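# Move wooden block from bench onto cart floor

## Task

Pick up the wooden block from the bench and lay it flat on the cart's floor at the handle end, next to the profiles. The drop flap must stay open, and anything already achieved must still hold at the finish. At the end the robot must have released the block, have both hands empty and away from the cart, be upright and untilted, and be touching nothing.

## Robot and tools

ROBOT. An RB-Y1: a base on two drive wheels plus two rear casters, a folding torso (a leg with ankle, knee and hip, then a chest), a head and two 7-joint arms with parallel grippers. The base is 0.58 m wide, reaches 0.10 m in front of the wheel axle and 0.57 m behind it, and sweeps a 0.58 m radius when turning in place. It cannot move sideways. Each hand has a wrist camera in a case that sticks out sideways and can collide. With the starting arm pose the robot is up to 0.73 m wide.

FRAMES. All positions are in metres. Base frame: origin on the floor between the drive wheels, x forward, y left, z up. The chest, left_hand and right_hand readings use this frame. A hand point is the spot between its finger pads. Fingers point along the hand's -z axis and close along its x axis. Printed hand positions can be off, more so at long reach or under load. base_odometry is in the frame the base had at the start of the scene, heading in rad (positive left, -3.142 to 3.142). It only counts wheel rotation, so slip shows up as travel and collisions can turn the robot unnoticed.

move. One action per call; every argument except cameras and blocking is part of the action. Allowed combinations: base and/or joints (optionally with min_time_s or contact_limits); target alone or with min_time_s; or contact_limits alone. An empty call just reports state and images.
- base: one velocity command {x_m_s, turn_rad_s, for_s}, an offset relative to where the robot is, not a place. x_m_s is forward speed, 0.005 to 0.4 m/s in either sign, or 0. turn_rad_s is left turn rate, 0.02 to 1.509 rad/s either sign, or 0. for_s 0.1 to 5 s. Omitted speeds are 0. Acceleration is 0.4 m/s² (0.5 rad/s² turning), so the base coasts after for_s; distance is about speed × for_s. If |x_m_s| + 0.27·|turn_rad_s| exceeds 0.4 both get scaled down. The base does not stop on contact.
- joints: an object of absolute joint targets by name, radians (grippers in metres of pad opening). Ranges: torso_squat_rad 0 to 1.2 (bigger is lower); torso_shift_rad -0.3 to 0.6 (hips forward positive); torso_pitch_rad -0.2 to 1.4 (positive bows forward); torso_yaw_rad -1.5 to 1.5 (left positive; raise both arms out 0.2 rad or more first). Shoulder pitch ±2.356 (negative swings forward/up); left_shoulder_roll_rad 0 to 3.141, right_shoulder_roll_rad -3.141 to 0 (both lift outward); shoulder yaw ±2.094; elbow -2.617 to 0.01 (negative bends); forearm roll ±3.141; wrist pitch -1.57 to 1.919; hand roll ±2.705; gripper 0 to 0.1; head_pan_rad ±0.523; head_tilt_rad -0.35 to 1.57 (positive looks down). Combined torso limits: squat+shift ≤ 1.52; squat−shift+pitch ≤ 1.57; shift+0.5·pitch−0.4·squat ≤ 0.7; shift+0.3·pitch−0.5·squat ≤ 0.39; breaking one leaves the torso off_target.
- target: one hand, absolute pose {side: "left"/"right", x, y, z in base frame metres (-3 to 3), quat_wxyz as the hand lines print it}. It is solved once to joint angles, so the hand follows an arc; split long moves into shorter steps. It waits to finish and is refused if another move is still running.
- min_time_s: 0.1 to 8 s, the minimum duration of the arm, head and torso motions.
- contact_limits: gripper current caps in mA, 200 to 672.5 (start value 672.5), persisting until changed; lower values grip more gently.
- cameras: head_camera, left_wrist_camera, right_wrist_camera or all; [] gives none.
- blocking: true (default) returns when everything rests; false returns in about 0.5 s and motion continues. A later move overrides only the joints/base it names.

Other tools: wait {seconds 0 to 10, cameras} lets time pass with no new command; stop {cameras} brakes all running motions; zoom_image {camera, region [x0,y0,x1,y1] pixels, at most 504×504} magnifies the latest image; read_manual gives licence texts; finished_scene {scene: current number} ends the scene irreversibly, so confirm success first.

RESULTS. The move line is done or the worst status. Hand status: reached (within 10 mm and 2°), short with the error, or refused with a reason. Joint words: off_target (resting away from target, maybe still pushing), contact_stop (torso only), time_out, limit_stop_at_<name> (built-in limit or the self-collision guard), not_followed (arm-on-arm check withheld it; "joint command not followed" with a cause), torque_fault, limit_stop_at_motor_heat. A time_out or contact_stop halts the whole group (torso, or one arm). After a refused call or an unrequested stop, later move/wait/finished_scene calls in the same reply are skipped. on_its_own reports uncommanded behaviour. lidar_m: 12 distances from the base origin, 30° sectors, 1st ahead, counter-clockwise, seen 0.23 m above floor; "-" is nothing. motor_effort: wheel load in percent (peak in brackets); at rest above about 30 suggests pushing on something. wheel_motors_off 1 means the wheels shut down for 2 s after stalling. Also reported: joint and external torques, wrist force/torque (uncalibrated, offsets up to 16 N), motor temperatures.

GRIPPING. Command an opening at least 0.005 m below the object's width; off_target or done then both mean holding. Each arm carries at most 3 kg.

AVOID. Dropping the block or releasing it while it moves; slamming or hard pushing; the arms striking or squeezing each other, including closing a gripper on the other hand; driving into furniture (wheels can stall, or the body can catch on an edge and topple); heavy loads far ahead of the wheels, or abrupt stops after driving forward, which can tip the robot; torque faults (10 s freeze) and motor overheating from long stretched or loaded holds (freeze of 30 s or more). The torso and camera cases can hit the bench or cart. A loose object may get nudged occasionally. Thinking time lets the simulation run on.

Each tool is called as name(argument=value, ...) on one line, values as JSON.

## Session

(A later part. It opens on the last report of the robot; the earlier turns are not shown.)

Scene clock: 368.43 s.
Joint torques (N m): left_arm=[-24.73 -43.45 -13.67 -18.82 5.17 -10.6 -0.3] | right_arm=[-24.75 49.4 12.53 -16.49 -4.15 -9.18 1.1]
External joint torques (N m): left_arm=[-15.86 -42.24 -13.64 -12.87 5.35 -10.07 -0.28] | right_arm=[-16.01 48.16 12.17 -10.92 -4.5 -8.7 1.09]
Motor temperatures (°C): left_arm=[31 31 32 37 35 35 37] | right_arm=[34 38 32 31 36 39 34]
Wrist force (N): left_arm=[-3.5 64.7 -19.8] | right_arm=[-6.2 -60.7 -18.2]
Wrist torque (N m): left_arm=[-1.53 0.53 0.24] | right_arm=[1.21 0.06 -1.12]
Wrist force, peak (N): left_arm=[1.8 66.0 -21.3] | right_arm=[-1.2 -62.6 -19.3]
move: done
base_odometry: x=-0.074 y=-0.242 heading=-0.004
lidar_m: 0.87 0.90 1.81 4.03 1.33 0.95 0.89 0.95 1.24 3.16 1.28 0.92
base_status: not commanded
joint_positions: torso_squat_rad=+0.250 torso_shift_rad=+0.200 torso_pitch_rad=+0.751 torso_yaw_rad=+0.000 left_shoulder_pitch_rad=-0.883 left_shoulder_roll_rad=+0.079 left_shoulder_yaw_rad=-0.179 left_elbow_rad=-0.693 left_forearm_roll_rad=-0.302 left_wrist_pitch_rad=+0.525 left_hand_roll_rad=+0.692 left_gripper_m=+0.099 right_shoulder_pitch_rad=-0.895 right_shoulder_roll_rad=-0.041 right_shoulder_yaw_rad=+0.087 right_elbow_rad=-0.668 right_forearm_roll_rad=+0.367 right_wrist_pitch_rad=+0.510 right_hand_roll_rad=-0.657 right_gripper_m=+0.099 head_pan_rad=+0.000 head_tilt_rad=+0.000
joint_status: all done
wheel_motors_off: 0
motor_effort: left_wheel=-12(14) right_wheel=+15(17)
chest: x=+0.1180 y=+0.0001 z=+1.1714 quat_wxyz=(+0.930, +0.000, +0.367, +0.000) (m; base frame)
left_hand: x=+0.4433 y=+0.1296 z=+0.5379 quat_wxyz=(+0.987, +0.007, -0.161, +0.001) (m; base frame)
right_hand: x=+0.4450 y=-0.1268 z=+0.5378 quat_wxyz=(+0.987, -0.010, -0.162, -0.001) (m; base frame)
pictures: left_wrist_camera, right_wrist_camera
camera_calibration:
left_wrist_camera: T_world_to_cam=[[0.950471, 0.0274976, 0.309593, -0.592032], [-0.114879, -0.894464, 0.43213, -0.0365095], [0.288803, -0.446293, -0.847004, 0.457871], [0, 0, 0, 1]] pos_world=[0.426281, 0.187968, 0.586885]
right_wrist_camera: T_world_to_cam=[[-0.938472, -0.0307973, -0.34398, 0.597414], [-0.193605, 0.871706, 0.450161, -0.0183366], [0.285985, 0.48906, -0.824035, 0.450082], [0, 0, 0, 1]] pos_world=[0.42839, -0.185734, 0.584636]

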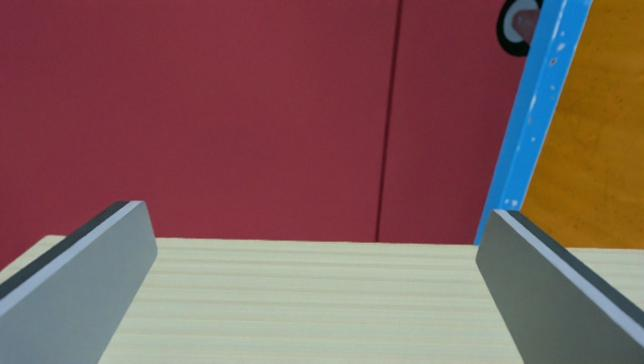

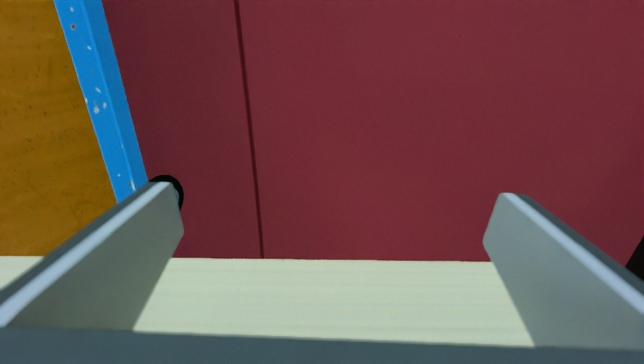

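move(base={"turn_rad_s": 0.03, "for_s": 0.5}, joints={"torso_squat_rad":0.1,"torso_shift_rad":0.1,"torso_pitch_rad":0.42,"head_tilt_rad":0.45}, min_time_s=2.5, cameras=["head_camera","left_wrist_camera"])

move(base={"x_m_s": 0.2, "for_s": 3.1}, joints={"head_tilt_rad":0.7}, cameras=["head_camera","left_wrist_camera","right_wrist_camera"])

Scene clock: 372.37 s.
Joint torques (N m): left_arm=[-33.6 -40.44 -12.96 -22.35 4.84 -11.61 -0.31] | right_arm=[-34.38 46.01 11.86 -20.25 -3.91 -10.04 1.15]
External joint torques (N m): left_arm=[-17.3 -41.72 -13.75 -14.1 5.19 -10.64 -0.28] | right_arm=[-18.35 47.24 12.01 -12.37 -4.45 -9.11 1.12]
Motor temperatures (°C): left_arm=[31 32 32 37 35 35 37] | right_arm=[34 38 32 31 36 39 34]
Wrist force (N): left_arm=[-8.7 65.0 -17.7] | right_arm=[-11.2 -61.2 -16.0]
Wrist torque (N m): left_arm=[-1.64 0.55 0.17] | right_arm=[1.34 -0.13 -1.01]
Wrist force, peak (N): left_arm=[-6.7 66.1 -19.2] | right_arm=[-6.8 -63.2 -17.8]
move: done
base_odometry: x=-0.074 y=-0.242 heading=+0.009
lidar_m: 0.87 0.91 1.83 3.82 1.31 0.94 0.89 0.95 1.28 3.31 1.27 0.91
base_status: done (sent for 0.5 of 0.5 s)
joint_positions: torso_squat_rad=+0.100 torso_shift_rad=+0.100 torso_pitch_rad=+0.421 torso_yaw_rad=+0.000 left_shoulder_pitch_rad=-0.882 left_shoulder_roll_rad=+0.079 left_shoulder_yaw_rad=-0.179 left_elbow_rad=-0.693 left_forearm_roll_rad=-0.302 left_wrist_pitch_rad=+0.525 left_hand_roll_rad=+0.692 left_gripper_m=+0.099 right_shoulder_pitch_rad=-0.894 right_shoulder_roll_rad=-0.041 right_shoulder_yaw_rad=+0.087 right_elbow_rad=-0.668 right_forearm_roll_rad=+0.367 right_wrist_pitch_rad=+0.510 right_hand_roll_rad=-0.657 right_gripper_m=+0.099 head_pan_rad=+0.000 head_tilt_rad=+0.450
joint_status: all done
wheel_motors_off: 0
motor_effort: left_wheel=-12(27) right_wheel=+20(29)
chest: x=-0.0318 y=+0.0001 z=+1.2559 quat_wxyz=(+0.978, +0.000, +0.209, +0.000) (m; base frame)
left_hand: x=+0.4808 y=+0.1297 z=+0.7616 quat_wxyz=(+0.947, +0.007, -0.320, +0.003) (m; base frame)
right_hand: x=+0.4823 y=-0.1268 z=+0.7619 quat_wxyz=(+0.947, -0.010, -0.321, -0.003) (m; base frame)
pictures: head_camera, left_wrist_camera
camera_calibration:
head_camera: T_world_to_cam=[[-0.00663466, -0.999504, -0.030779, 0.0435754], [-0.726846, 0.0259592, -0.68631, 1.08362], [0.686768, 0.0178181, -0.726658, 0.935849], [0, 0, 0, 1]] pos_world=[0.145201, -0.00125112, 1.42508]
left_wrist_camera: T_world_to_cam=[[0.799451, 0.0275746, 0.600098, -0.845524], [-0.248223, -0.894517, 0.371786, -0.0187885], [0.547049, -0.446183, -0.708278, 0.406693], [0, 0, 0, 1]] pos_world=[0.44881, 0.187968, 0.802434]

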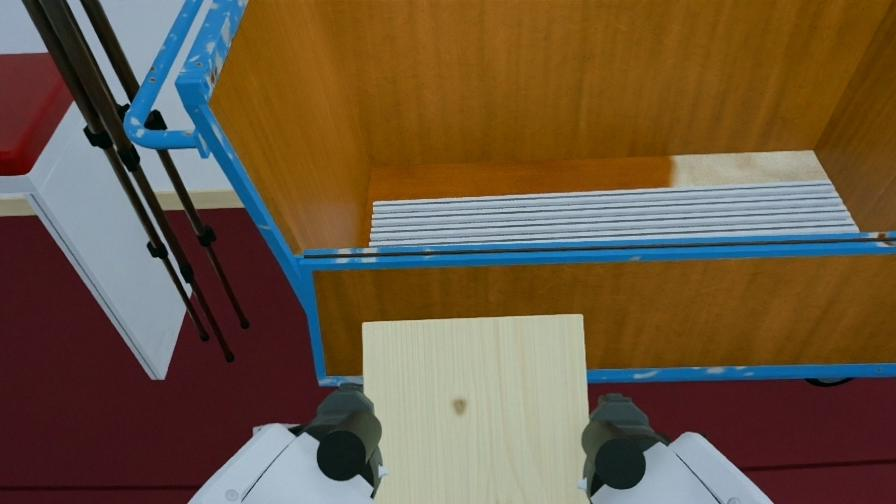

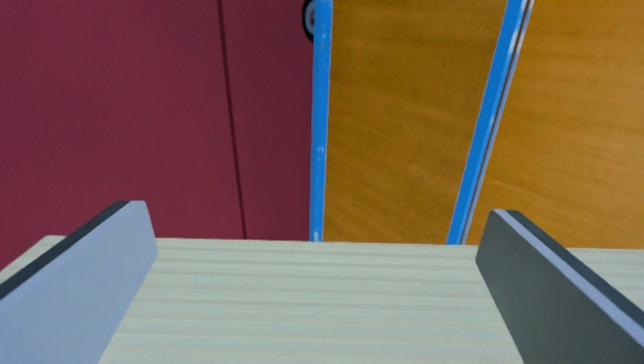

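Scene clock: 376.27 s.
Joint torques (N m): left_arm=[-34.27 -39.57 -13.03 -22.98 4.67 -11.88 -0.31] | right_arm=[-35.45 45.69 11.87 -20.96 -3.78 -10.21 1.1]
External joint torques (N m): left_arm=[-17.97 -40.84 -13.82 -14.75 5.03 -10.9 -0.28] | right_arm=[-19.42 46.92 12.02 -13.09 -4.32 -9.28 1.07]
Motor temperatures (°C): left_arm=[31 32 32 38 35 36 37] | right_arm=[35 38 32 32 36 39 34]
Wrist force (N): left_arm=[-9.0 65.1 -17.3] | right_arm=[-10.6 -61.7 -16.1]
Wrist torque (N m): left_arm=[-1.60 0.53 0.12] | right_arm=[1.37 -0.11 -1.02]
Wrist force, peak (N): left_arm=[-8.4 65.7 -16.8] | right_arm=[-10.5 -62.0 -16.5]
move: done
base_odometry: x=+0.546 y=-0.236 heading=+0.009
lidar_m: 0.25 0.26 0.37 1.55 2.21 1.59 1.52 1.59 2.13 4.42 0.37 0.27
base_status: done (sent for 3.1 of 3.1 s)
joint_positions: torso_squat_rad=+0.100 torso_shift_rad=+0.100 torso_pitch_rad=+0.421 torso_yaw_rad=+0.000 left_shoulder_pitch_rad=-0.882 left_shoulder_roll_rad=+0.079 left_shoulder_yaw_rad=-0.179 left_elbow_rad=-0.693 left_forearm_roll_rad=-0.302 left_wrist_pitch_rad=+0.525 left_hand_roll_rad=+0.692 left_gripper_m=+0.099 right_shoulder_pitch_rad=-0.894 right_shoulder_roll_rad=-0.041 right_shoulder_yaw_rad=+0.087 right_elbow_rad=-0.668 right_forearm_roll_rad=+0.367 right_wrist_pitch_rad=+0.510 right_hand_roll_rad=-0.657 right_gripper_m=+0.099 head_pan_rad=+0.000 head_tilt_rad=+0.700
joint_status: all done
wheel_motors_off: 0
motor_effort: left_wheel=+2(29) right_wheel=-2(57)
chest: x=-0.0317 y=+0.0001 z=+1.2559 quat_wxyz=(+0.978, +0.000, +0.209, +0.000) (m; base frame)
left_hand: x=+0.4807 y=+0.1296 z=+0.7613 quat_wxyz=(+0.947, +0.007, -0.320, +0.003) (m; base frame)
right_hand: x=+0.4821 y=-0.1268 z=+0.7617 quat_wxyz=(+0.947, -0.010, -0.321, -0.003) (m; base frame)
pictures: head_camera, left_wrist_camera, right_wrist_camera
camera_calibration:
head_camera: T_world_to_cam=[[-0.0140481, -0.999504, -0.028182, 0.0403819], [-0.874107, 0.0259617, -0.485038, 0.806273], [0.485529, 0.0178202, -0.874039, 1.16052], [0, 0, 0, 1]] pos_world=[0.141868, -0.00125112, 1.40655]
left_wrist_camera: T_world_to_cam=[[0.799769, 0.0277027, 0.599668, -0.845146], [-0.247871, -0.894563, 0.371908, -0.0189863], [0.546744, -0.446082, -0.708577, 0.406965], [0, 0, 0, 1]] pos_world=[0.44871, 0.187968, 0.802234]
right_wrist_camera: T_world_to_cam=[[-0.777404, -0.0305855, -0.628258, 0.84819], [-0.328276, 0.871727, 0.363769, 0.0188112], [0.536543, 0.489037, -0.687724, 0.399311], [0, 0, 0, 1]] pos_world=[0.451314, -0.185734, 0.800655]

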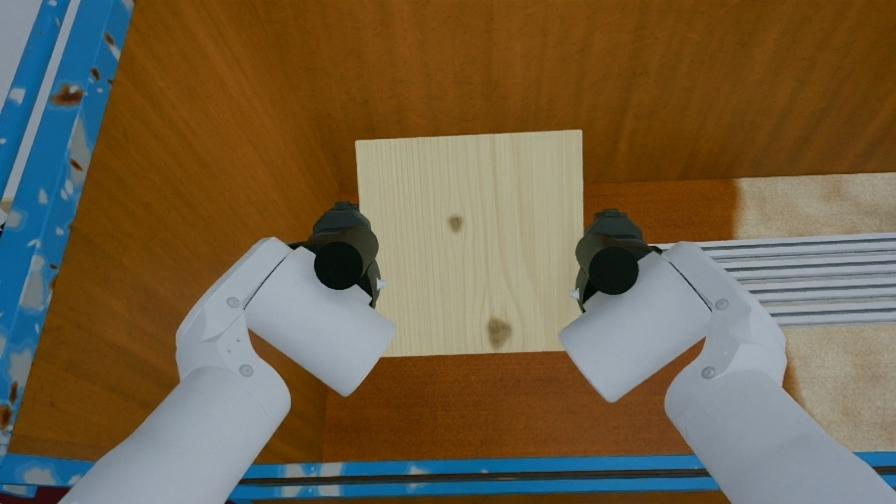

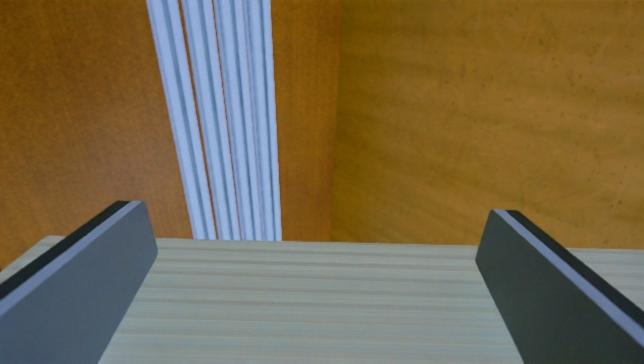

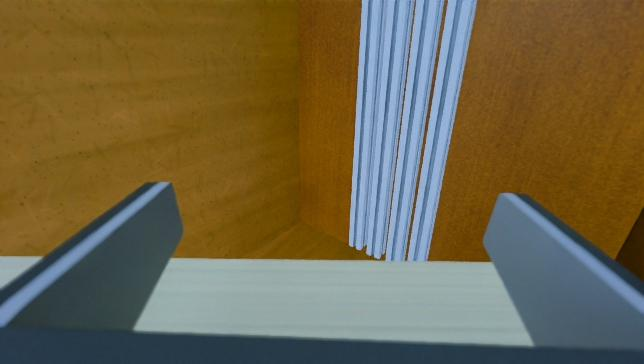

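move(base={"x_m_s": 0.1, "for_s": 1.0}, cameras=[])

move(joints={"torso_squat_rad":0.28,"torso_shift_rad":0.2,"torso_pitch_rad":0.75}, min_time_s=2.5, cameras=["head_camera"])

move(joints={"torso_squat_rad":0.4,"torso_shift_rad":0.26,"torso_pitch_rad":1.04,"head_tilt_rad":0.6}, min_time_s=2.5)

Scene clock: 383.67 s.
Joint torques (N m): left_arm=[-34.32 -39.83 -13.27 -22.95 4.77 -11.92 -0.31] | right_arm=[-35.64 44.75 12.19 -20.9 -3.74 -10.19 1.15]
External joint torques (N m): left_arm=[-18.03 -41.1 -14.05 -14.72 5.13 -10.95 -0.28] | right_arm=[-19.62 45.98 12.34 -13.02 -4.29 -9.27 1.12]
Motor temperatures (°C): left_arm=[32 32 32 38 35 36 37] | right_arm=[35 38 32 32 36 40 34]
Wrist force (N): left_arm=[-8.8 64.1 -17.3] | right_arm=[-10.7 -61.2 -16.3]
Wrist torque (N m): left_arm=[-1.47 0.53 0.12] | right_arm=[1.32 -0.12 -1.03]
Wrist force, peak (N): left_arm=[-8.2 65.9 -18.0] | right_arm=[-10.2 -62.3 -16.6]
move: done
base_odometry: x=+0.646 y=-0.235 heading=+0.010
lidar_m: 0.15 0.15 0.22 1.53 2.35 1.69 1.61 1.69 2.27 0.67 0.22 0.15
base_status: done (sent for 1 of 1 s)
joint_positions: torso_squat_rad=+0.100 torso_shift_rad=+0.100 torso_pitch_rad=+0.421 torso_yaw_rad=+0.000 left_shoulder_pitch_rad=-0.882 left_shoulder_roll_rad=+0.079 left_shoulder_yaw_rad=-0.179 left_elbow_rad=-0.693 left_forearm_roll_rad=-0.302 left_wrist_pitch_rad=+0.525 left_hand_roll_rad=+0.692 left_gripper_m=+0.099 right_shoulder_pitch_rad=-0.894 right_shoulder_roll_rad=-0.040 right_shoulder_yaw_rad=+0.087 right_elbow_rad=-0.668 right_forearm_roll_rad=+0.367 right_wrist_pitch_rad=+0.510 right_hand_roll_rad=-0.657 right_gripper_m=+0.099 head_pan_rad=+0.000 head_tilt_rad=+0.700
joint_status: not commanded
wheel_motors_off: 0
motor_effort: left_wheel=+2(26) right_wheel=-4(22)
chest: x=-0.0316 y=+0.0001 z=+1.2559 quat_wxyz=(+0.978, +0.000, +0.209, +0.000) (m; base frame)
left_hand: x=+0.4807 y=+0.1296 z=+0.7613 quat_wxyz=(+0.947, +0.007, -0.320, +0.003) (m; base frame)
right_hand: x=+0.4821 y=-0.1267 z=+0.7616 quat_wxyz=(+0.947, -0.010, -0.321, -0.003) (m; base frame)
pictures: none
No camera images: "cameras" was empty.

Scene clock: 386.47 s.
Joint torques (N m): left_arm=[-26.99 -42.35 -13.88 -20.57 4.93 -11.32 -0.25] | right_arm=[-27.82 47.71 12.46 -17.9 -3.9 -9.68 1.08]
External joint torques (N m): left_arm=[-18.13 -41.13 -13.85 -14.63 5.12 -10.78 -0.23] | right_arm=[-19.1 46.45 12.1 -12.33 -4.25 -9.19 1.06]
Motor temperatures (°C): left_arm=[32 32 32 38 35 36 37] | right_arm=[35 38 32 33 36 40 34]
Wrist force (N): left_arm=[-4.0 65.2 -19.3] | right_arm=[-5.8 -62.3 -17.7]
Wrist torque (N m): left_arm=[-1.54 0.50 0.10] | right_arm=[1.33 0.09 -1.17]
Wrist force, peak (N): left_arm=[-4.0 66.4 -19.8] | right_arm=[-8.7 -62.6 -17.0]
move: done
base_odometry: x=+0.646 y=-0.235 heading=+0.010
lidar_m: 0.15 0.15 0.22 1.53 2.34 1.68 1.60 1.69 2.28 0.67 0.23 0.16
base_status: not commanded
joint_positions: torso_squat_rad=+0.280 torso_shift_rad=+0.200 torso_pitch_rad=+0.751 torso_yaw_rad=+0.000 left_shoulder_pitch_rad=-0.882 left_shoulder_roll_rad=+0.079 left_shoulder_yaw_rad=-0.179 left_elbow_rad=-0.693 left_forearm_roll_rad=-0.302 left_wrist_pitch_rad=+0.525 left_hand_roll_rad=+0.692 left_gripper_m=+0.099 right_shoulder_pitch_rad=-0.894 right_shoulder_roll_rad=-0.040 right_shoulder_yaw_rad=+0.087 right_elbow_rad=-0.668 right_forearm_roll_rad=+0.367 right_wrist_pitch_rad=+0.510 right_hand_roll_rad=-0.657 right_gripper_m=+0.099 head_pan_rad=+0.000 head_tilt_rad=+0.700
joint_status: all done
wheel_motors_off: 0
motor_effort: left_wheel=+2(4) right_wheel=-1(5)
chest: x=+0.1170 y=+0.0001 z=+1.1660 quat_wxyz=(+0.930, +0.000, +0.367, +0.000) (m; base frame)
left_hand: x=+0.4416 y=+0.1296 z=+0.5322 quat_wxyz=(+0.987, +0.007, -0.160, +0.001) (m; base frame)
right_hand: x=+0.4432 y=-0.1267 z=+0.5321 quat_wxyz=(+0.987, -0.010, -0.161, -0.001) (m; base frame)
pictures: head_camera
camera_calibration:
head_camera: T_world_to_cam=[[-0.0225157, -0.999502, -0.0221294, 0.0338942], [-0.984076, 0.0260611, -0.175829, 0.544995], [0.176318, 0.0178181, -0.984172, 1.17437], [0, 0, 0, 1]] pos_world=[0.330018, -0.00125082, 1.25235]

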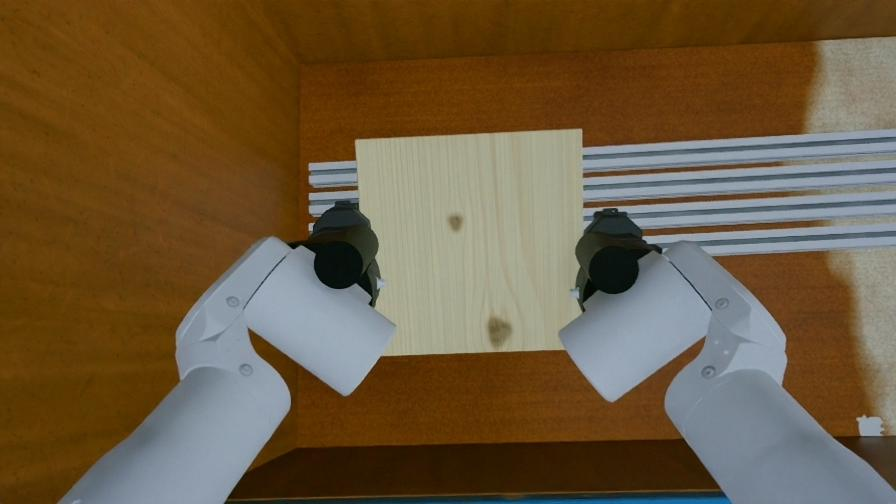

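Scene clock: 389.27 s.
Joint torques (N m): left_arm=[-18.29 -45.22 -14.43 -17.19 5.24 -10.47 -0.3] | right_arm=[-18.52 49.93 12.83 -13.79 -4.08 -8.73 1.05]
External joint torques (N m): left_arm=[-16.77 -41.93 -13.69 -13.8 5.26 -10.37 -0.3] | right_arm=[-17.02 46.59 12.06 -10.74 -4.23 -8.68 1.05]
Motor temperatures (°C): left_arm=[32 32 32 38 35 36 37] | right_arm=[35 38 32 33 36 40 34]
Wrist force (N): left_arm=[1.3 66.1 -20.5] | right_arm=[-0.6 -63.7 -19.7]
Wrist torque (N m): left_arm=[-1.50 0.54 0.10] | right_arm=[1.41 0.31 -1.26]
Wrist force, peak (N): left_arm=[0.8 67.6 -21.2] | right_arm=[-0.7 -63.9 -19.4]
move: done
base_odometry: x=+0.646 y=-0.235 heading=+0.009
lidar_m: 0.15 0.16 0.22 1.52 2.35 1.69 1.61 1.69 2.27 0.68 0.23 0.17
base_status: not commanded
joint_positions: torso_squat_rad=+0.400 torso_shift_rad=+0.260 torso_pitch_rad=+1.041 torso_yaw_rad=+0.000 left_shoulder_pitch_rad=-0.883 left_shoulder_roll_rad=+0.079 left_shoulder_yaw_rad=-0.179 left_elbow_rad=-0.693 left_forearm_roll_rad=-0.302 left_wrist_pitch_rad=+0.525 left_hand_roll_rad=+0.692 left_gripper_m=+0.099 right_shoulder_pitch_rad=-0.894 right_shoulder_roll_rad=-0.040 right_shoulder_yaw_rad=+0.087 right_elbow_rad=-0.668 right_forearm_roll_rad=+0.367 right_wrist_pitch_rad=+0.510 right_hand_roll_rad=-0.657 right_gripper_m=+0.099 head_pan_rad=+0.000 head_tilt_rad=+0.600
joint_status: all done
wheel_motors_off: 0
motor_effort: left_wheel=+1(3) right_wheel=-1(4)
chest: x=+0.2049 y=+0.0001 z=+1.0600 quat_wxyz=(+0.868, +0.000, +0.497, +0.000) (m; base frame)
left_hand: x=+0.3353 y=+0.1297 z=+0.3599 quat_wxyz=(+1.000, +0.007, -0.017, +0.000) (m; base frame)
right_hand: x=+0.3368 y=-0.1266 z=+0.3594 quat_wxyz=(+1.000, -0.010, -0.018, +0.000) (m; base frame)
pictures: head_camera, left_wrist_camera, right_wrist_camera
camera_calibration:
head_camera: T_world_to_cam=[[-0.0262852, -0.999502, -0.0174868, 0.0293055], [-0.999577, 0.0260613, 0.0129132, 0.425362], [-0.0124511, 0.0178188, -0.999764, 1.09189], [0, 0, 0, 1]] pos_world=[0.439547, -0.00125082, 1.08666]
left_wrist_camera: T_world_to_cam=[[0.999321, 0.0274617, 0.0245701, -0.348099], [0.0135963, -0.894526, 0.446809, -0.020382], [0.0342487, -0.446171, -0.894292, 0.440729], [0, 0, 0, 1]] pos_world=[0.333045, 0.187968, 0.4118]
right_wrist_camera: T_world_to_cam=[[-0.997668, -0.0305944, -0.0610121, 0.352812], [-0.0565113, 0.871554, 0.487033, -0.0186206], [0.0382748, 0.489345, -0.87125, 0.434367], [0, 0, 0, 1]] pos_world=[0.334312, -0.185532, 0.409037]

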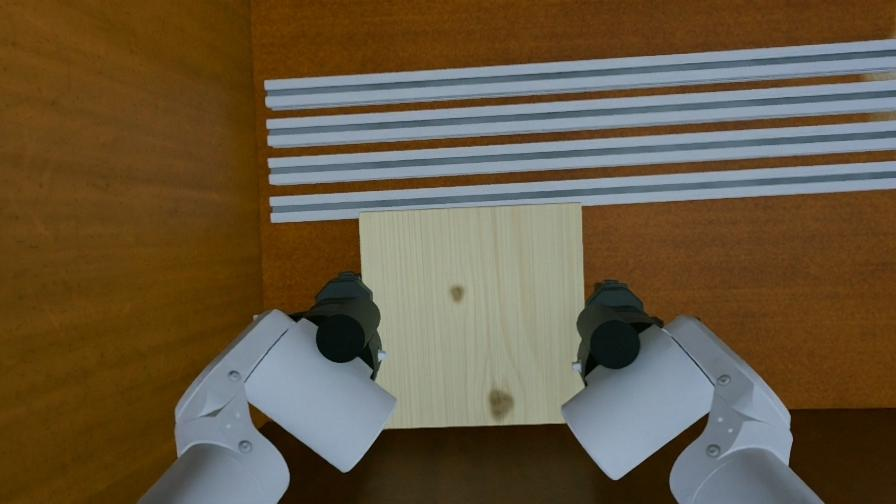

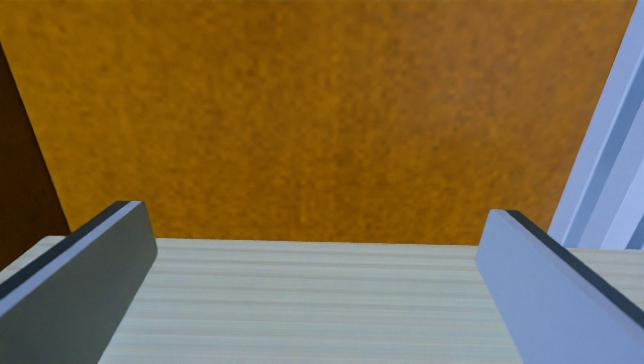

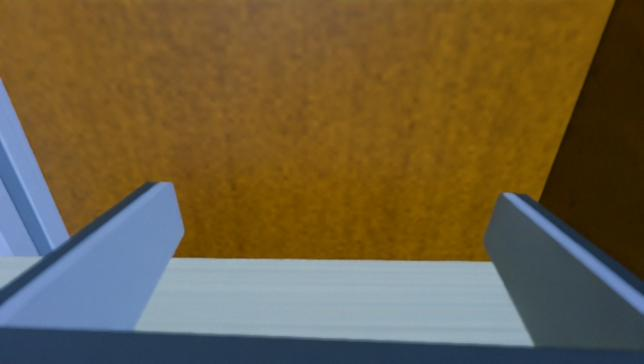

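move(joints={"torso_squat_rad":0.48,"torso_shift_rad":0.294,"torso_pitch_rad":1.08}, min_time_s=1.5)

Scene clock: 395.20 s.
Joint torques (N m): left_arm=[-16.45 -42.78 -12.09 -8.26 7.18 -8.34 0.35] | right_arm=[-17.46 55.88 15.06 -12.37 -3.65 -9.01 2.49]
External joint torques (N m): left_arm=[-15.32 -39.4 -11.3 -5 7.19 -8.26 0.36] | right_arm=[-16.34 52.44 14.26 -9.47 -3.79 -8.98 2.49]
Motor temperatures (°C): left_arm=[32 32 32 38 35 36 37] | right_arm=[35 38 32 33 36 40 34]
Wrist force (N): left_arm=[-13.8 77.1 83.2] | right_arm=[1.7 -71.5 -14.7]
Wrist torque (N m): left_arm=[-3.48 -5.87 -0.09] | right_arm=[1.95 0.60 -2.70]
Wrist force, peak (N): left_arm=[-36.3 109.2 195.2] | right_arm=[-4.1 -85.8 36.2]
move: contact_stop
base_odometry: x=+0.646 y=-0.235 heading=+0.010
lidar_m: 0.15 0.15 0.21 1.53 2.36 1.68 1.61 1.68 2.29 0.67 0.23 0.16
base_status: not commanded
joint_positions: torso_squat_rad=+0.465 torso_shift_rad=+0.280 torso_pitch_rad=+1.057 torso_yaw_rad=+0.002 left_shoulder_pitch_rad=-0.883 left_shoulder_roll_rad=+0.079 left_shoulder_yaw_rad=-0.179 left_elbow_rad=-0.695 left_forearm_roll_rad=-0.302 left_wrist_pitch_rad=+0.524 left_hand_roll_rad=+0.692 left_gripper_m=+0.099 right_shoulder_pitch_rad=-0.894 right_shoulder_roll_rad=-0.042 right_shoulder_yaw_rad=+0.087 right_elbow_rad=-0.669 right_forearm_roll_rad=+0.366 right_wrist_pitch_rad=+0.510 right_hand_roll_rad=-0.657 right_gripper_m=+0.099 head_pan_rad=+0.000 head_tilt_rad=+0.600
joint_status: torso_pitch_rad contact_stop (moved +0.016 of +0.039); the others done
wheel_motors_off: 0
on_its_own: torso_pitch_rad is held at +1.059, not at your +1.080, since a contact_stop
motor_effort: left_wheel=+5(19) right_wheel=+3(10)
chest: x=+0.2144 y=-0.0001 z=+1.0340 quat_wxyz=(+0.864, +0.001, +0.504, +0.001) (m; base frame)
left_hand: x=+0.3347 y=+0.1296 z=+0.3324 quat_wxyz=(+1.000, +0.007, -0.010, +0.000) (m; base frame)
right_hand: x=+0.3357 y=-0.1266 z=+0.3310 quat_wxyz=(+1.000, -0.010, -0.010, +0.000) (m; base frame)
pictures: head_camera, left_wrist_camera, right_wrist_camera
camera_calibration:
head_camera: T_world_to_cam=[[-0.0259353, -0.999489, -0.0186895, 0.0301518], [-0.999256, 0.0253862, 0.0290427, 0.418392], [-0.0285534, 0.0194289, -0.999403, 1.06913], [0, 0, 0, 1]] pos_world=[0.44939, -0.00125689, 1.0569]
left_wrist_camera: T_world_to_cam=[[0.99956, 0.027425, 0.0113299, -0.342398], [0.0194751, -0.894407, 0.446829, -0.0100878], [0.0223878, -0.446411, -0.894548, 0.42024], [0, 0, 0, 1]] pos_world=[0.333036, 0.187968, 0.384312]
right_wrist_camera: T_world_to_cam=[[-0.99849, -0.0303956, -0.0457558, 0.345217], [-0.0488926, 0.871454, 0.488034, -0.00769109], [0.0250399, 0.489535, -0.871624, 0.414325], [0, 0, 0, 1]] pos_world=[0.333945, -0.185631, 0.380685]

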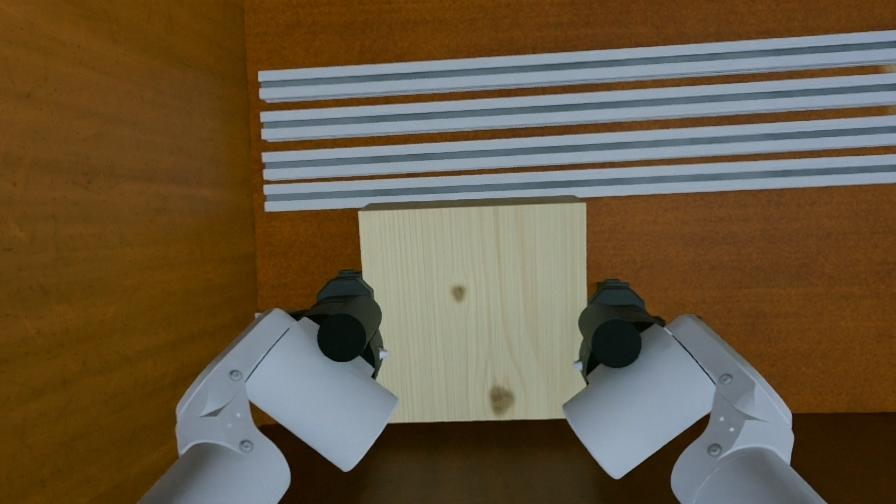

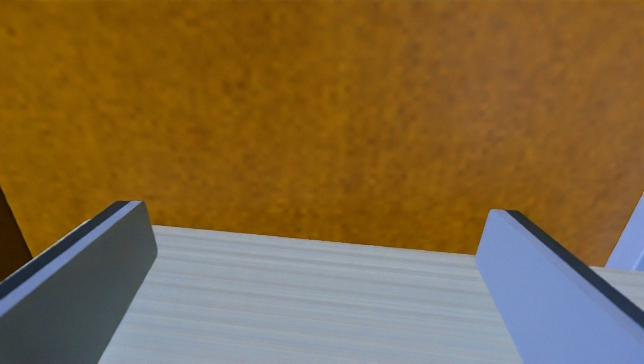

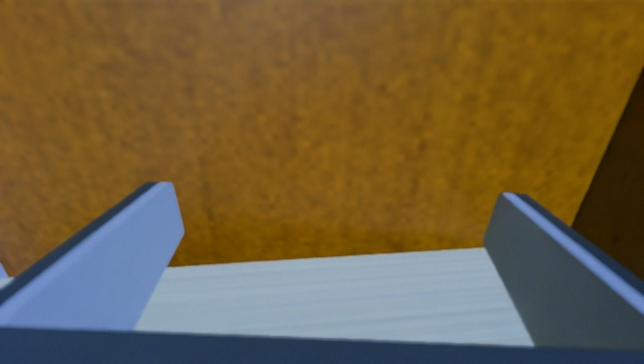

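move(joints={"torso_squat_rad":0.4,"torso_shift_rad":0.26,"torso_pitch_rad":1.04,"torso_yaw_rad":0.0}, min_time_s=1.0)

Scene clock: 400.33 s.
Joint torques (N m): left_arm=[-16.19 -45.21 -15.11 -14.56 4.86 -9.24 -0.99] | right_arm=[-17.59 52.33 15.32 -13.27 -3.29 -8.82 2.14]
External joint torques (N m): left_arm=[-14.65 -41.92 -14.36 -11.16 4.88 -9.13 -0.99] | right_arm=[-16.07 49.01 14.54 -10.22 -3.45 -8.76 2.14]
Motor temperatures (°C): left_arm=[32 32 32 38 35 36 37] | right_arm=[35 39 32 32 36 40 34]
Wrist force (N): left_arm=[2.0 66.0 -20.7] | right_arm=[-1.9 -62.7 -18.4]
Wrist torque (N m): left_arm=[-1.63 0.30 1.35] | right_arm=[1.53 0.61 -2.05]
Wrist force, peak (N): left_arm=[-14.2 77.0 82.3] | right_arm=[2.5 -71.6 -14.9]
move: done
base_odometry: x=+0.646 y=-0.235 heading=+0.009
lidar_m: 0.15 0.16 0.22 1.54 2.36 1.70 1.61 1.69 2.29 0.68 0.23 0.14
base_status: not commanded
joint_positions: torso_squat_rad=+0.400 torso_shift_rad=+0.260 torso_pitch_rad=+1.041 torso_yaw_rad=+0.000 left_shoulder_pitch_rad=-0.883 left_shoulder_roll_rad=+0.079 left_shoulder_yaw_rad=-0.178 left_elbow_rad=-0.694 left_forearm_roll_rad=-0.302 left_wrist_pitch_rad=+0.525 left_hand_roll_rad=+0.693 left_gripper_m=+0.099 right_shoulder_pitch_rad=-0.895 right_shoulder_roll_rad=-0.041 right_shoulder_yaw_rad=+0.087 right_elbow_rad=-0.668 right_forearm_roll_rad=+0.366 right_wrist_pitch_rad=+0.510 right_hand_roll_rad=-0.657 right_gripper_m=+0.099 head_pan_rad=+0.000 head_tilt_rad=+0.600
joint_status: all done
wheel_motors_off: 0
motor_effort: left_wheel=+1(6) right_wheel=+1(3)
chest: x=+0.2049 y=+0.0000 z=+1.0600 quat_wxyz=(+0.868, +0.000, +0.497, +0.000) (m; base frame)
left_hand: x=+0.3360 y=+0.1294 z=+0.3600 quat_wxyz=(+1.000, +0.007, -0.017, +0.001) (m; base frame)
right_hand: x=+0.3371 y=-0.1270 z=+0.3593 quat_wxyz=(+1.000, -0.011, -0.018, +0.000) (m; base frame)
pictures: head_camera, left_wrist_camera, right_wrist_camera
camera_calibration:
head_camera: T_world_to_cam=[[-0.026288, -0.9995, -0.0175866, 0.0293124], [-0.999577, 0.0260628, 0.0129158, 0.425262], [-0.012451, 0.0179187, -0.999762, 1.09189], [0, 0, 0, 1]] pos_world=[0.439447, -0.00135107, 1.08666]
left_wrist_camera: T_world_to_cam=[[0.999279, 0.0278052, 0.025846, -0.349173], [0.013313, -0.894266, 0.447337, -0.0207848], [0.0355515, -0.446671, -0.893992, 0.440247], [0, 0, 0, 1]] pos_world=[0.333546, 0.187767, 0.4119]
right_wrist_camera: T_world_to_cam=[[-0.997666, -0.0296626, -0.0615052, 0.353468], [-0.0559234, 0.871789, 0.48668, -0.0182157], [0.0391834, 0.488984, -0.871413, 0.434158], [0, 0, 0, 1]] pos_world=[0.334613, -0.185931, 0.408936]

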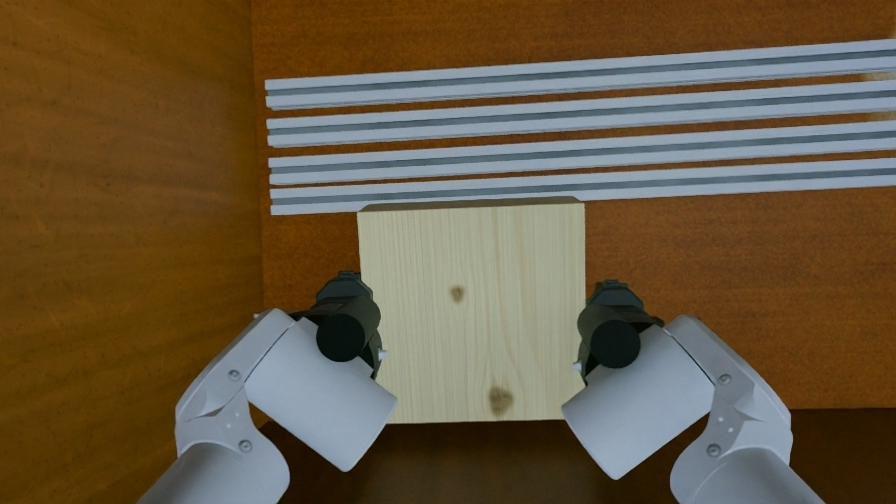

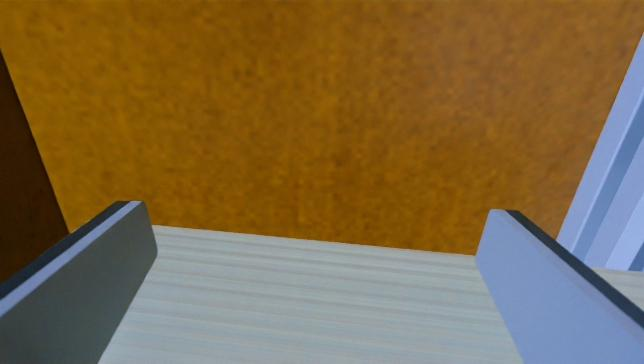

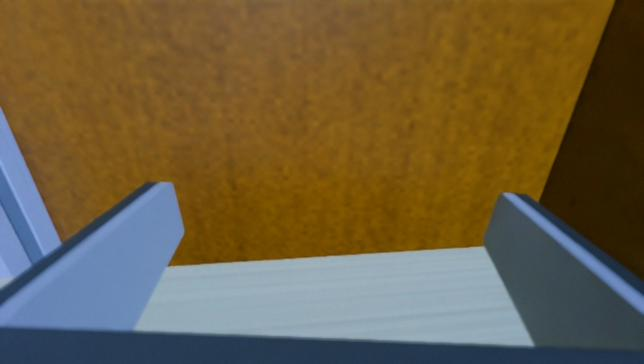

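move(base={"x_m_s": -0.025, "for_s": 0.2}, cameras=[])

move(joints={"torso_squat_rad":0.46,"torso_shift_rad":0.286,"torso_pitch_rad":1.065}, min_time_s=2.5)

Scene clock: 408.93 s.
Joint torques (N m): left_arm=[-16.38 -45.27 -15.08 -14.94 4.69 -9.45 -1.03] | right_arm=[-17.79 51.87 15.29 -13.42 -3.55 -8.73 2.04]
External joint torques (N m): left_arm=[-14.84 -41.98 -14.33 -11.54 4.71 -9.34 -1.03] | right_arm=[-16.28 48.55 14.52 -10.37 -3.7 -8.68 2.04]
Motor temperatures (°C): left_arm=[32 32 32 38 35 36 37] | right_arm=[35 39 32 32 36 40 34]
Wrist force (N): left_arm=[2.1 65.6 -20.6] | right_arm=[-1.1 -62.5 -18.9]
Wrist torque (N m): left_arm=[-1.62 0.33 1.32] | right_arm=[1.59 0.70 -2.03]
Wrist force, peak (N): left_arm=[2.7 66.8 -21.0] | right_arm=[-2.0 -63.3 -18.8]
move: done
base_odometry: x=+0.641 y=-0.235 heading=+0.009
lidar_m: 0.15 0.17 0.22 1.53 2.35 1.67 1.61 1.69 2.28 0.68 0.24 0.16
base_status: done (sent for 0.2 of 0.2 s)
joint_positions: torso_squat_rad=+0.400 torso_shift_rad=+0.260 torso_pitch_rad=+1.041 torso_yaw_rad=+0.000 left_shoulder_pitch_rad=-0.883 left_shoulder_roll_rad=+0.079 left_shoulder_yaw_rad=-0.178 left_elbow_rad=-0.694 left_forearm_roll_rad=-0.302 left_wrist_pitch_rad=+0.525 left_hand_roll_rad=+0.693 left_gripper_m=+0.099 right_shoulder_pitch_rad=-0.894 right_shoulder_roll_rad=-0.041 right_shoulder_yaw_rad=+0.087 right_elbow_rad=-0.668 right_forearm_roll_rad=+0.366 right_wrist_pitch_rad=+0.510 right_hand_roll_rad=-0.657 right_gripper_m=+0.099 head_pan_rad=+0.000 head_tilt_rad=+0.600
joint_status: not commanded
wheel_motors_off: 0
motor_effort: left_wheel=+1(19) right_wheel=+2(19)
chest: x=+0.2049 y=+0.0000 z=+1.0600 quat_wxyz=(+0.868, +0.000, +0.497, +0.000) (m; base frame)
left_hand: x=+0.3359 y=+0.1295 z=+0.3600 quat_wxyz=(+1.000, +0.007, -0.017, +0.001) (m; base frame)
right_hand: x=+0.3370 y=-0.1269 z=+0.3593 quat_wxyz=(+1.000, -0.010, -0.018, +0.000) (m; base frame)
pictures: none
No camera images: "cameras" was empty.

Scene clock: 411.73 s.
Joint torques (N m): left_arm=[-12.8 -45.52 -15.36 -12.74 5.73 -9.76 -0.17] | right_arm=[-14.9 53.47 15.07 -11.37 -3.79 -8.5 2.11]
External joint torques (N m): left_arm=[-11.85 -42.07 -14.55 -9.56 5.73 -9.69 -0.17] | right_arm=[-13.98 50 14.26 -8.54 -3.93 -8.49 2.11]
Motor temperatures (°C): left_arm=[32 32 32 38 35 36 37] | right_arm=[35 40 32 32 36 40 34]
Wrist force (N): left_arm=[9.0 69.1 5.5] | right_arm=[5.7 -68.1 -16.3]
Wrist torque (N m): left_arm=[-2.04 1.98 -0.14] | right_arm=[1.73 0.91 -2.15]
Wrist force, peak (N): left_arm=[8.3 70.0 5.4] | right_arm=[6.0 -68.5 -17.2]
move: done
base_odometry: x=+0.641 y=-0.235 heading=+0.009
lidar_m: 0.15 0.16 0.23 1.54 2.35 1.68 1.61 1.69 2.26 0.68 0.23 0.16
base_status: not commanded
joint_positions: torso_squat_rad=+0.460 torso_shift_rad=+0.286 torso_pitch_rad=+1.065 torso_yaw_rad=+0.000 left_shoulder_pitch_rad=-0.884 left_shoulder_roll_rad=+0.079 left_shoulder_yaw_rad=-0.178 left_elbow_rad=-0.694 left_forearm_roll_rad=-0.302 left_wrist_pitch_rad=+0.525 left_hand_roll_rad=+0.692 left_gripper_m=+0.099 right_shoulder_pitch_rad=-0.895 right_shoulder_roll_rad=-0.041 right_shoulder_yaw_rad=+0.087 right_elbow_rad=-0.669 right_forearm_roll_rad=+0.366 right_wrist_pitch_rad=+0.510 right_hand_roll_rad=-0.657 right_gripper_m=+0.099 head_pan_rad=+0.000 head_tilt_rad=+0.600
joint_status: all done
wheel_motors_off: 0
motor_effort: left_wheel=-1(2) right_wheel=+0(2)
chest: x=+0.2195 y=+0.0000 z=+1.0323 quat_wxyz=(+0.862, +0.000, +0.507, +0.000) (m; base frame)
left_hand: x=+0.3345 y=+0.1292 z=+0.3295 quat_wxyz=(+1.000, +0.007, -0.006, +0.000) (m; base frame)
right_hand: x=+0.3356 y=-0.1270 z=+0.3287 quat_wxyz=(+1.000, -0.011, -0.006, +0.000) (m; base frame)
pictures: head_camera, left_wrist_camera, right_wrist_camera
camera_calibration:
head_camera: T_world_to_cam=[[-0.0267018, -0.9995, -0.0169509, 0.028646], [-0.998982, 0.0260633, 0.0368314, 0.415486], [-0.0363712, 0.0179171, -0.999178, 1.06902], [0, 0, 0, 1]] pos_world=[0.454709, -0.00135106, 1.05333]
left_wrist_camera: T_world_to_cam=[[0.999621, 0.0273853, 0.00291608, -0.339455], [0.0231949, -0.894254, 0.446957, -0.0103426], [0.0148478, -0.44672, -0.894551, 0.419995], [0, 0, 0, 1]] pos_world=[0.33333, 0.187668, 0.38132]
right_wrist_camera: T_world_to_cam=[[-0.998812, -0.0297935, -0.0385604, 0.342769], [-0.0448398, 0.871735, 0.487922, -0.00756963], [0.0190775, 0.489072, -0.872035, 0.414545], [0, 0, 0, 1]] pos_world=[0.334113, -0.185931, 0.378408]

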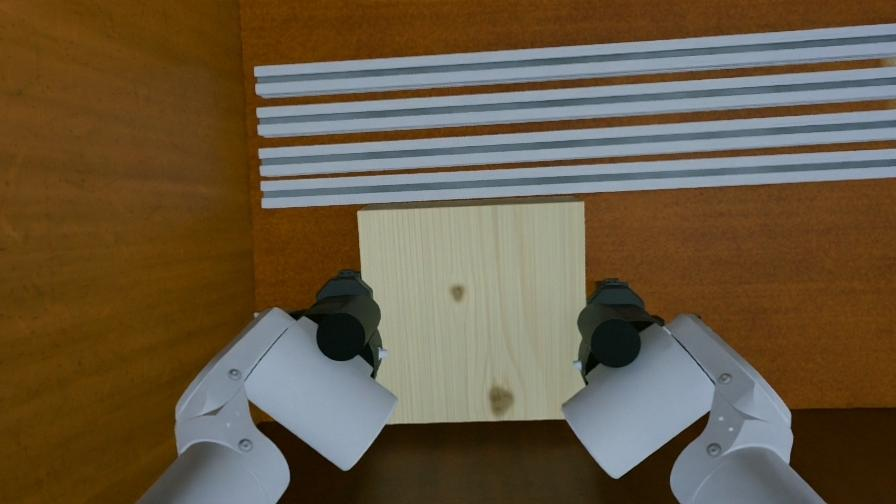

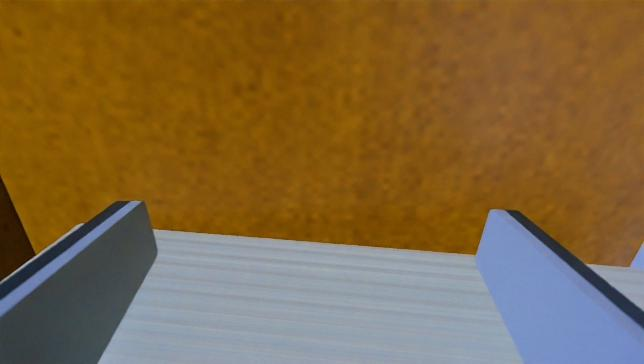

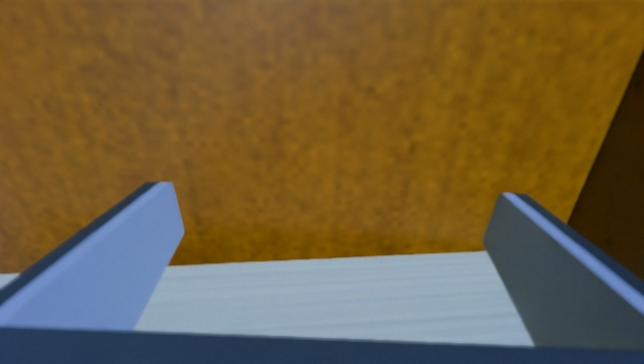

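move(joints={"left_shoulder_roll_rad":0.074,"right_shoulder_roll_rad":-0.034,"torso_squat_rad":0.474,"torso_shift_rad":0.291,"torso_pitch_rad":1.07}, min_time_s=2)

Scene clock: 417.10 s.
Joint torques (N m): left_arm=[-11.84 -38.79 -14.99 -12.2 3.86 -8.49 -0.87] | right_arm=[-11.79 41.17 11.88 -8.36 -3.91 -6.71 0.63]
External joint torques (N m): left_arm=[-11.02 -35.38 -14.19 -9.06 3.86 -8.42 -0.87] | right_arm=[-10.98 37.71 11.08 -5.56 -4.04 -6.7 0.63]
Motor temperatures (°C): left_arm=[32 32 32 38 35 36 37] | right_arm=[35 40 32 32 36 40 34]
Wrist force (N): left_arm=[7.4 54.6 -19.1] | right_arm=[2.6 -54.5 3.3]
Wrist torque (N m): left_arm=[-1.42 1.82 0.84] | right_arm=[1.82 0.43 -0.46]
Wrist force, peak (N): left_arm=[9.1 69.3 9.2] | right_arm=[6.1 -68.7 -16.6]
move: done
base_odometry: x=+0.641 y=-0.235 heading=+0.009
lidar_m: 0.15 0.16 0.23 1.53 2.34 1.68 1.61 1.69 2.28 0.66 0.24 0.17
base_status: not commanded
joint_positions: torso_squat_rad=+0.474 torso_shift_rad=+0.291 torso_pitch_rad=+1.070 torso_yaw_rad=+0.000 left_shoulder_pitch_rad=-0.884 left_shoulder_roll_rad=+0.083 left_shoulder_yaw_rad=-0.178 left_elbow_rad=-0.694 left_forearm_roll_rad=-0.301 left_wrist_pitch_rad=+0.524 left_hand_roll_rad=+0.692 left_gripper_m=+0.099 right_shoulder_pitch_rad=-0.896 right_shoulder_roll_rad=-0.043 right_shoulder_yaw_rad=+0.088 right_elbow_rad=-0.670 right_forearm_roll_rad=+0.367 right_wrist_pitch_rad=+0.509 right_hand_roll_rad=-0.657 right_gripper_m=+0.099 head_pan_rad=+0.000 head_tilt_rad=+0.600
joint_status: all done
wheel_motors_off: 0
motor_effort: left_wheel=-2(3) right_wheel=+0(3)
chest: x=+0.2221 y=+0.0001 z=+1.0258 quat_wxyz=(+0.860, +0.000, +0.510, +0.000) (m; base frame)
left_hand: x=+0.3342 y=+0.1313 z=+0.3221 quat_wxyz=(+1.000, +0.008, -0.004, +0.000) (m; base frame)
right_hand: x=+0.3358 y=-0.1279 z=+0.3216 quat_wxyz=(+1.000, -0.011, -0.005, +0.001) (m; base frame)
pictures: head_camera, left_wrist_camera, right_wrist_camera
camera_calibration:
head_camera: T_world_to_cam=[[-0.0267754, -0.999503, -0.0166129, 0.0283661], [-0.998776, 0.0260573, 0.042032, 0.412846], [-0.0415782, 0.017718, -0.998978, 1.06361], [0, 0, 0, 1]] pos_world=[0.457323, -0.00125058, 1.04564]
left_wrist_camera: T_world_to_cam=[[0.999629, 0.0272154, -0.000863833, -0.337937], [0.02476, -0.895325, 0.444724, -0.00499433], [0.01133, -0.444581, -0.895667, 0.415546], [0, 0, 0, 1]] pos_world=[0.333227, 0.189469, 0.37412]
right_wrist_camera: T_world_to_cam=[[-0.998863, -0.031411, -0.0358592, 0.341676], [-0.0449144, 0.87219, 0.4871, -0.00301566], [0.0159758, 0.488157, -0.87261, 0.409916], [0, 0, 0, 1]] pos_world=[0.334604, -0.186741, 0.371418]

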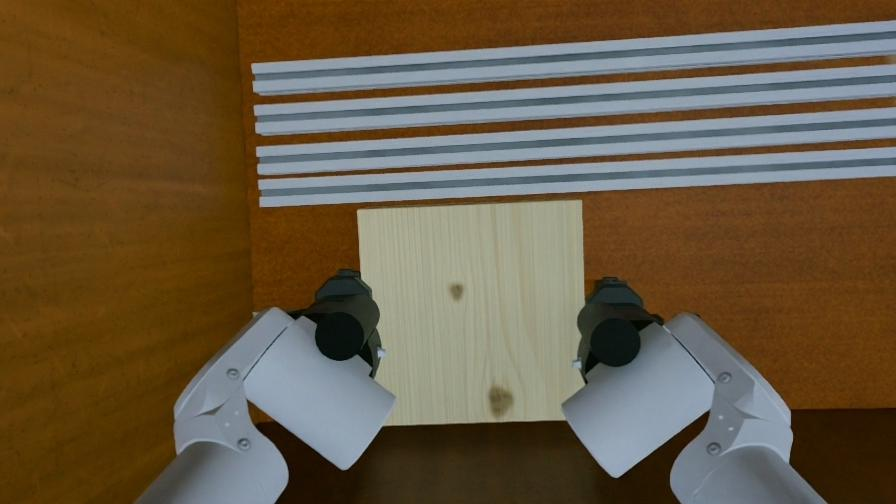

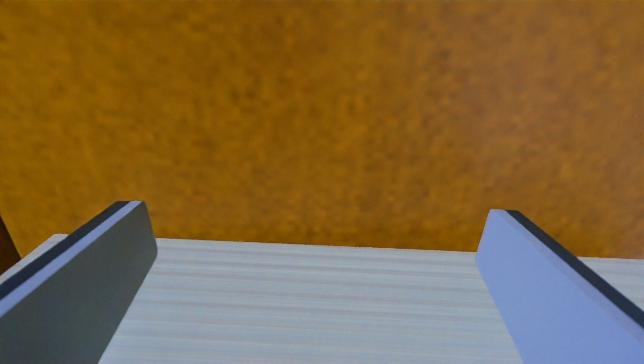

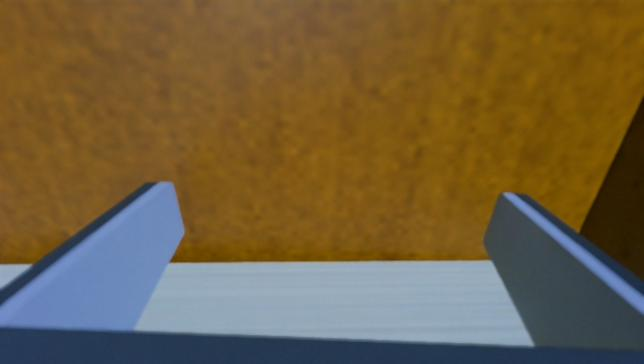

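move(joints={"left_shoulder_roll_rad":0.078,"right_shoulder_roll_rad":-0.038,"torso_squat_rad":0.486,"torso_shift_rad":0.295,"torso_pitch_rad":1.076}, min_time_s=2)

Scene clock: 420.30 s.
Joint torques (N m): left_arm=[-10.42 -31.52 -10.71 -9.55 4.56 -7.27 0.57] | right_arm=[-9.9 33.67 10.04 -7.1 -4.06 -5.76 0.04]
External joint torques (N m): left_arm=[-9.7 -28.13 -9.91 -6.45 4.57 -7.22 0.57] | right_arm=[-9.19 30.23 9.25 -4.34 -4.19 -5.75 0.04]
Motor temperatures (°C): left_arm=[32 32 32 38 35 36 37] | right_arm=[35 39 32 32 36 40 34]
Wrist force (N): left_arm=[1.9 50.0 18.9] | right_arm=[0.0 -47.8 21.1]
Wrist torque (N m): left_arm=[-1.94 0.54 -0.48] | right_arm=[2.20 0.16 -0.06]
Wrist force, peak (N): left_arm=[6.6 56.1 -18.8] | right_arm=[5.0 -55.2 12.4]
move: done
base_odometry: x=+0.641 y=-0.235 heading=+0.009
lidar_m: 0.15 0.17 0.23 1.53 2.35 1.68 1.61 1.68 2.27 0.67 0.23 0.16
base_status: not commanded
joint_positions: torso_squat_rad=+0.486 torso_shift_rad=+0.294 torso_pitch_rad=+1.074 torso_yaw_rad=+0.000 left_shoulder_pitch_rad=-0.884 left_shoulder_roll_rad=+0.085 left_shoulder_yaw_rad=-0.179 left_elbow_rad=-0.695 left_forearm_roll_rad=-0.301 left_wrist_pitch_rad=+0.524 left_hand_roll_rad=+0.692 left_gripper_m=+0.099 right_shoulder_pitch_rad=-0.896 right_shoulder_roll_rad=-0.045 right_shoulder_yaw_rad=+0.088 right_elbow_rad=-0.670 right_forearm_roll_rad=+0.367 right_wrist_pitch_rad=+0.509 right_hand_roll_rad=-0.657 right_gripper_m=+0.099 head_pan_rad=+0.000 head_tilt_rad=+0.600
joint_status: all done
wheel_motors_off: 0
motor_effort: left_wheel=-1(3) right_wheel=+0(3)
chest: x=+0.2236 y=+0.0001 z=+1.0202 quat_wxyz=(+0.859, +0.000, +0.512, +0.000) (m; base frame)
left_hand: x=+0.3335 y=+0.1323 z=+0.3160 quat_wxyz=(+1.000, +0.009, -0.002, -0.001) (m; base frame)
right_hand: x=+0.3349 y=-0.1291 z=+0.3154 quat_wxyz=(+1.000, -0.012, -0.004, +0.001) (m; base frame)
pictures: head_camera, left_wrist_camera, right_wrist_camera
camera_calibration:
head_camera: T_world_to_cam=[[-0.0268508, -0.999503, -0.016493, 0.0282083], [-0.998577, 0.026058, 0.0465387, 0.409963], [-0.0460858, 0.0177191, -0.99878, 1.05886], [0, 0, 0, 1]] pos_world=[0.458935, -0.00125058, 1.03895]
left_wrist_camera: T_world_to_cam=[[0.999674, 0.0252739, -0.00354311, -0.336124], [0.0242231, -0.895932, 0.443531, -0.000682749], [0.00803539, -0.443472, -0.896252, 0.411725], [0, 0, 0, 1]] pos_world=[0.332723, 0.190472, 0.368121]
right_wrist_camera: T_world_to_cam=[[-0.998934, -0.0326034, -0.0326731, 0.339344], [-0.0443814, 0.872919, 0.485843, 0.00139204], [0.0126808, 0.486775, -0.873435, 0.406348], [0, 0, 0, 1]] pos_world=[0.333892, -0.187951, 0.36533]

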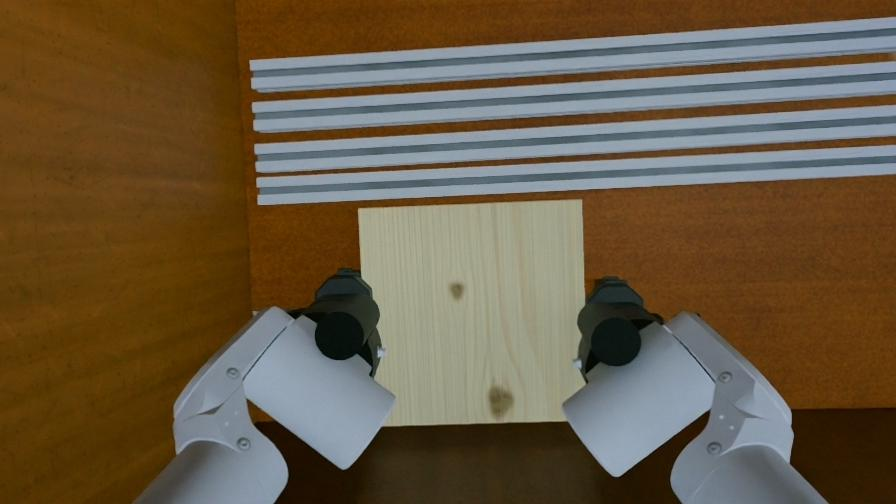

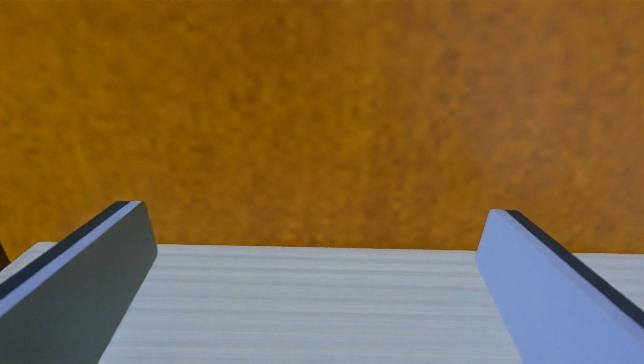

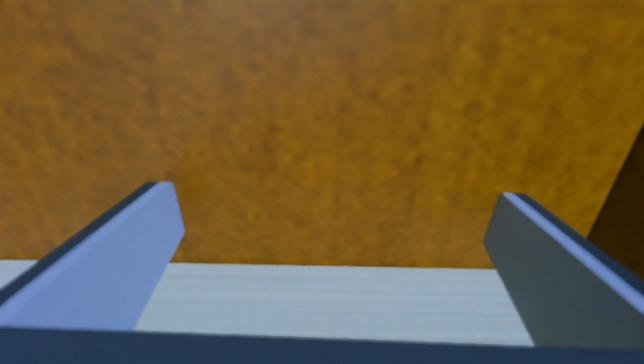

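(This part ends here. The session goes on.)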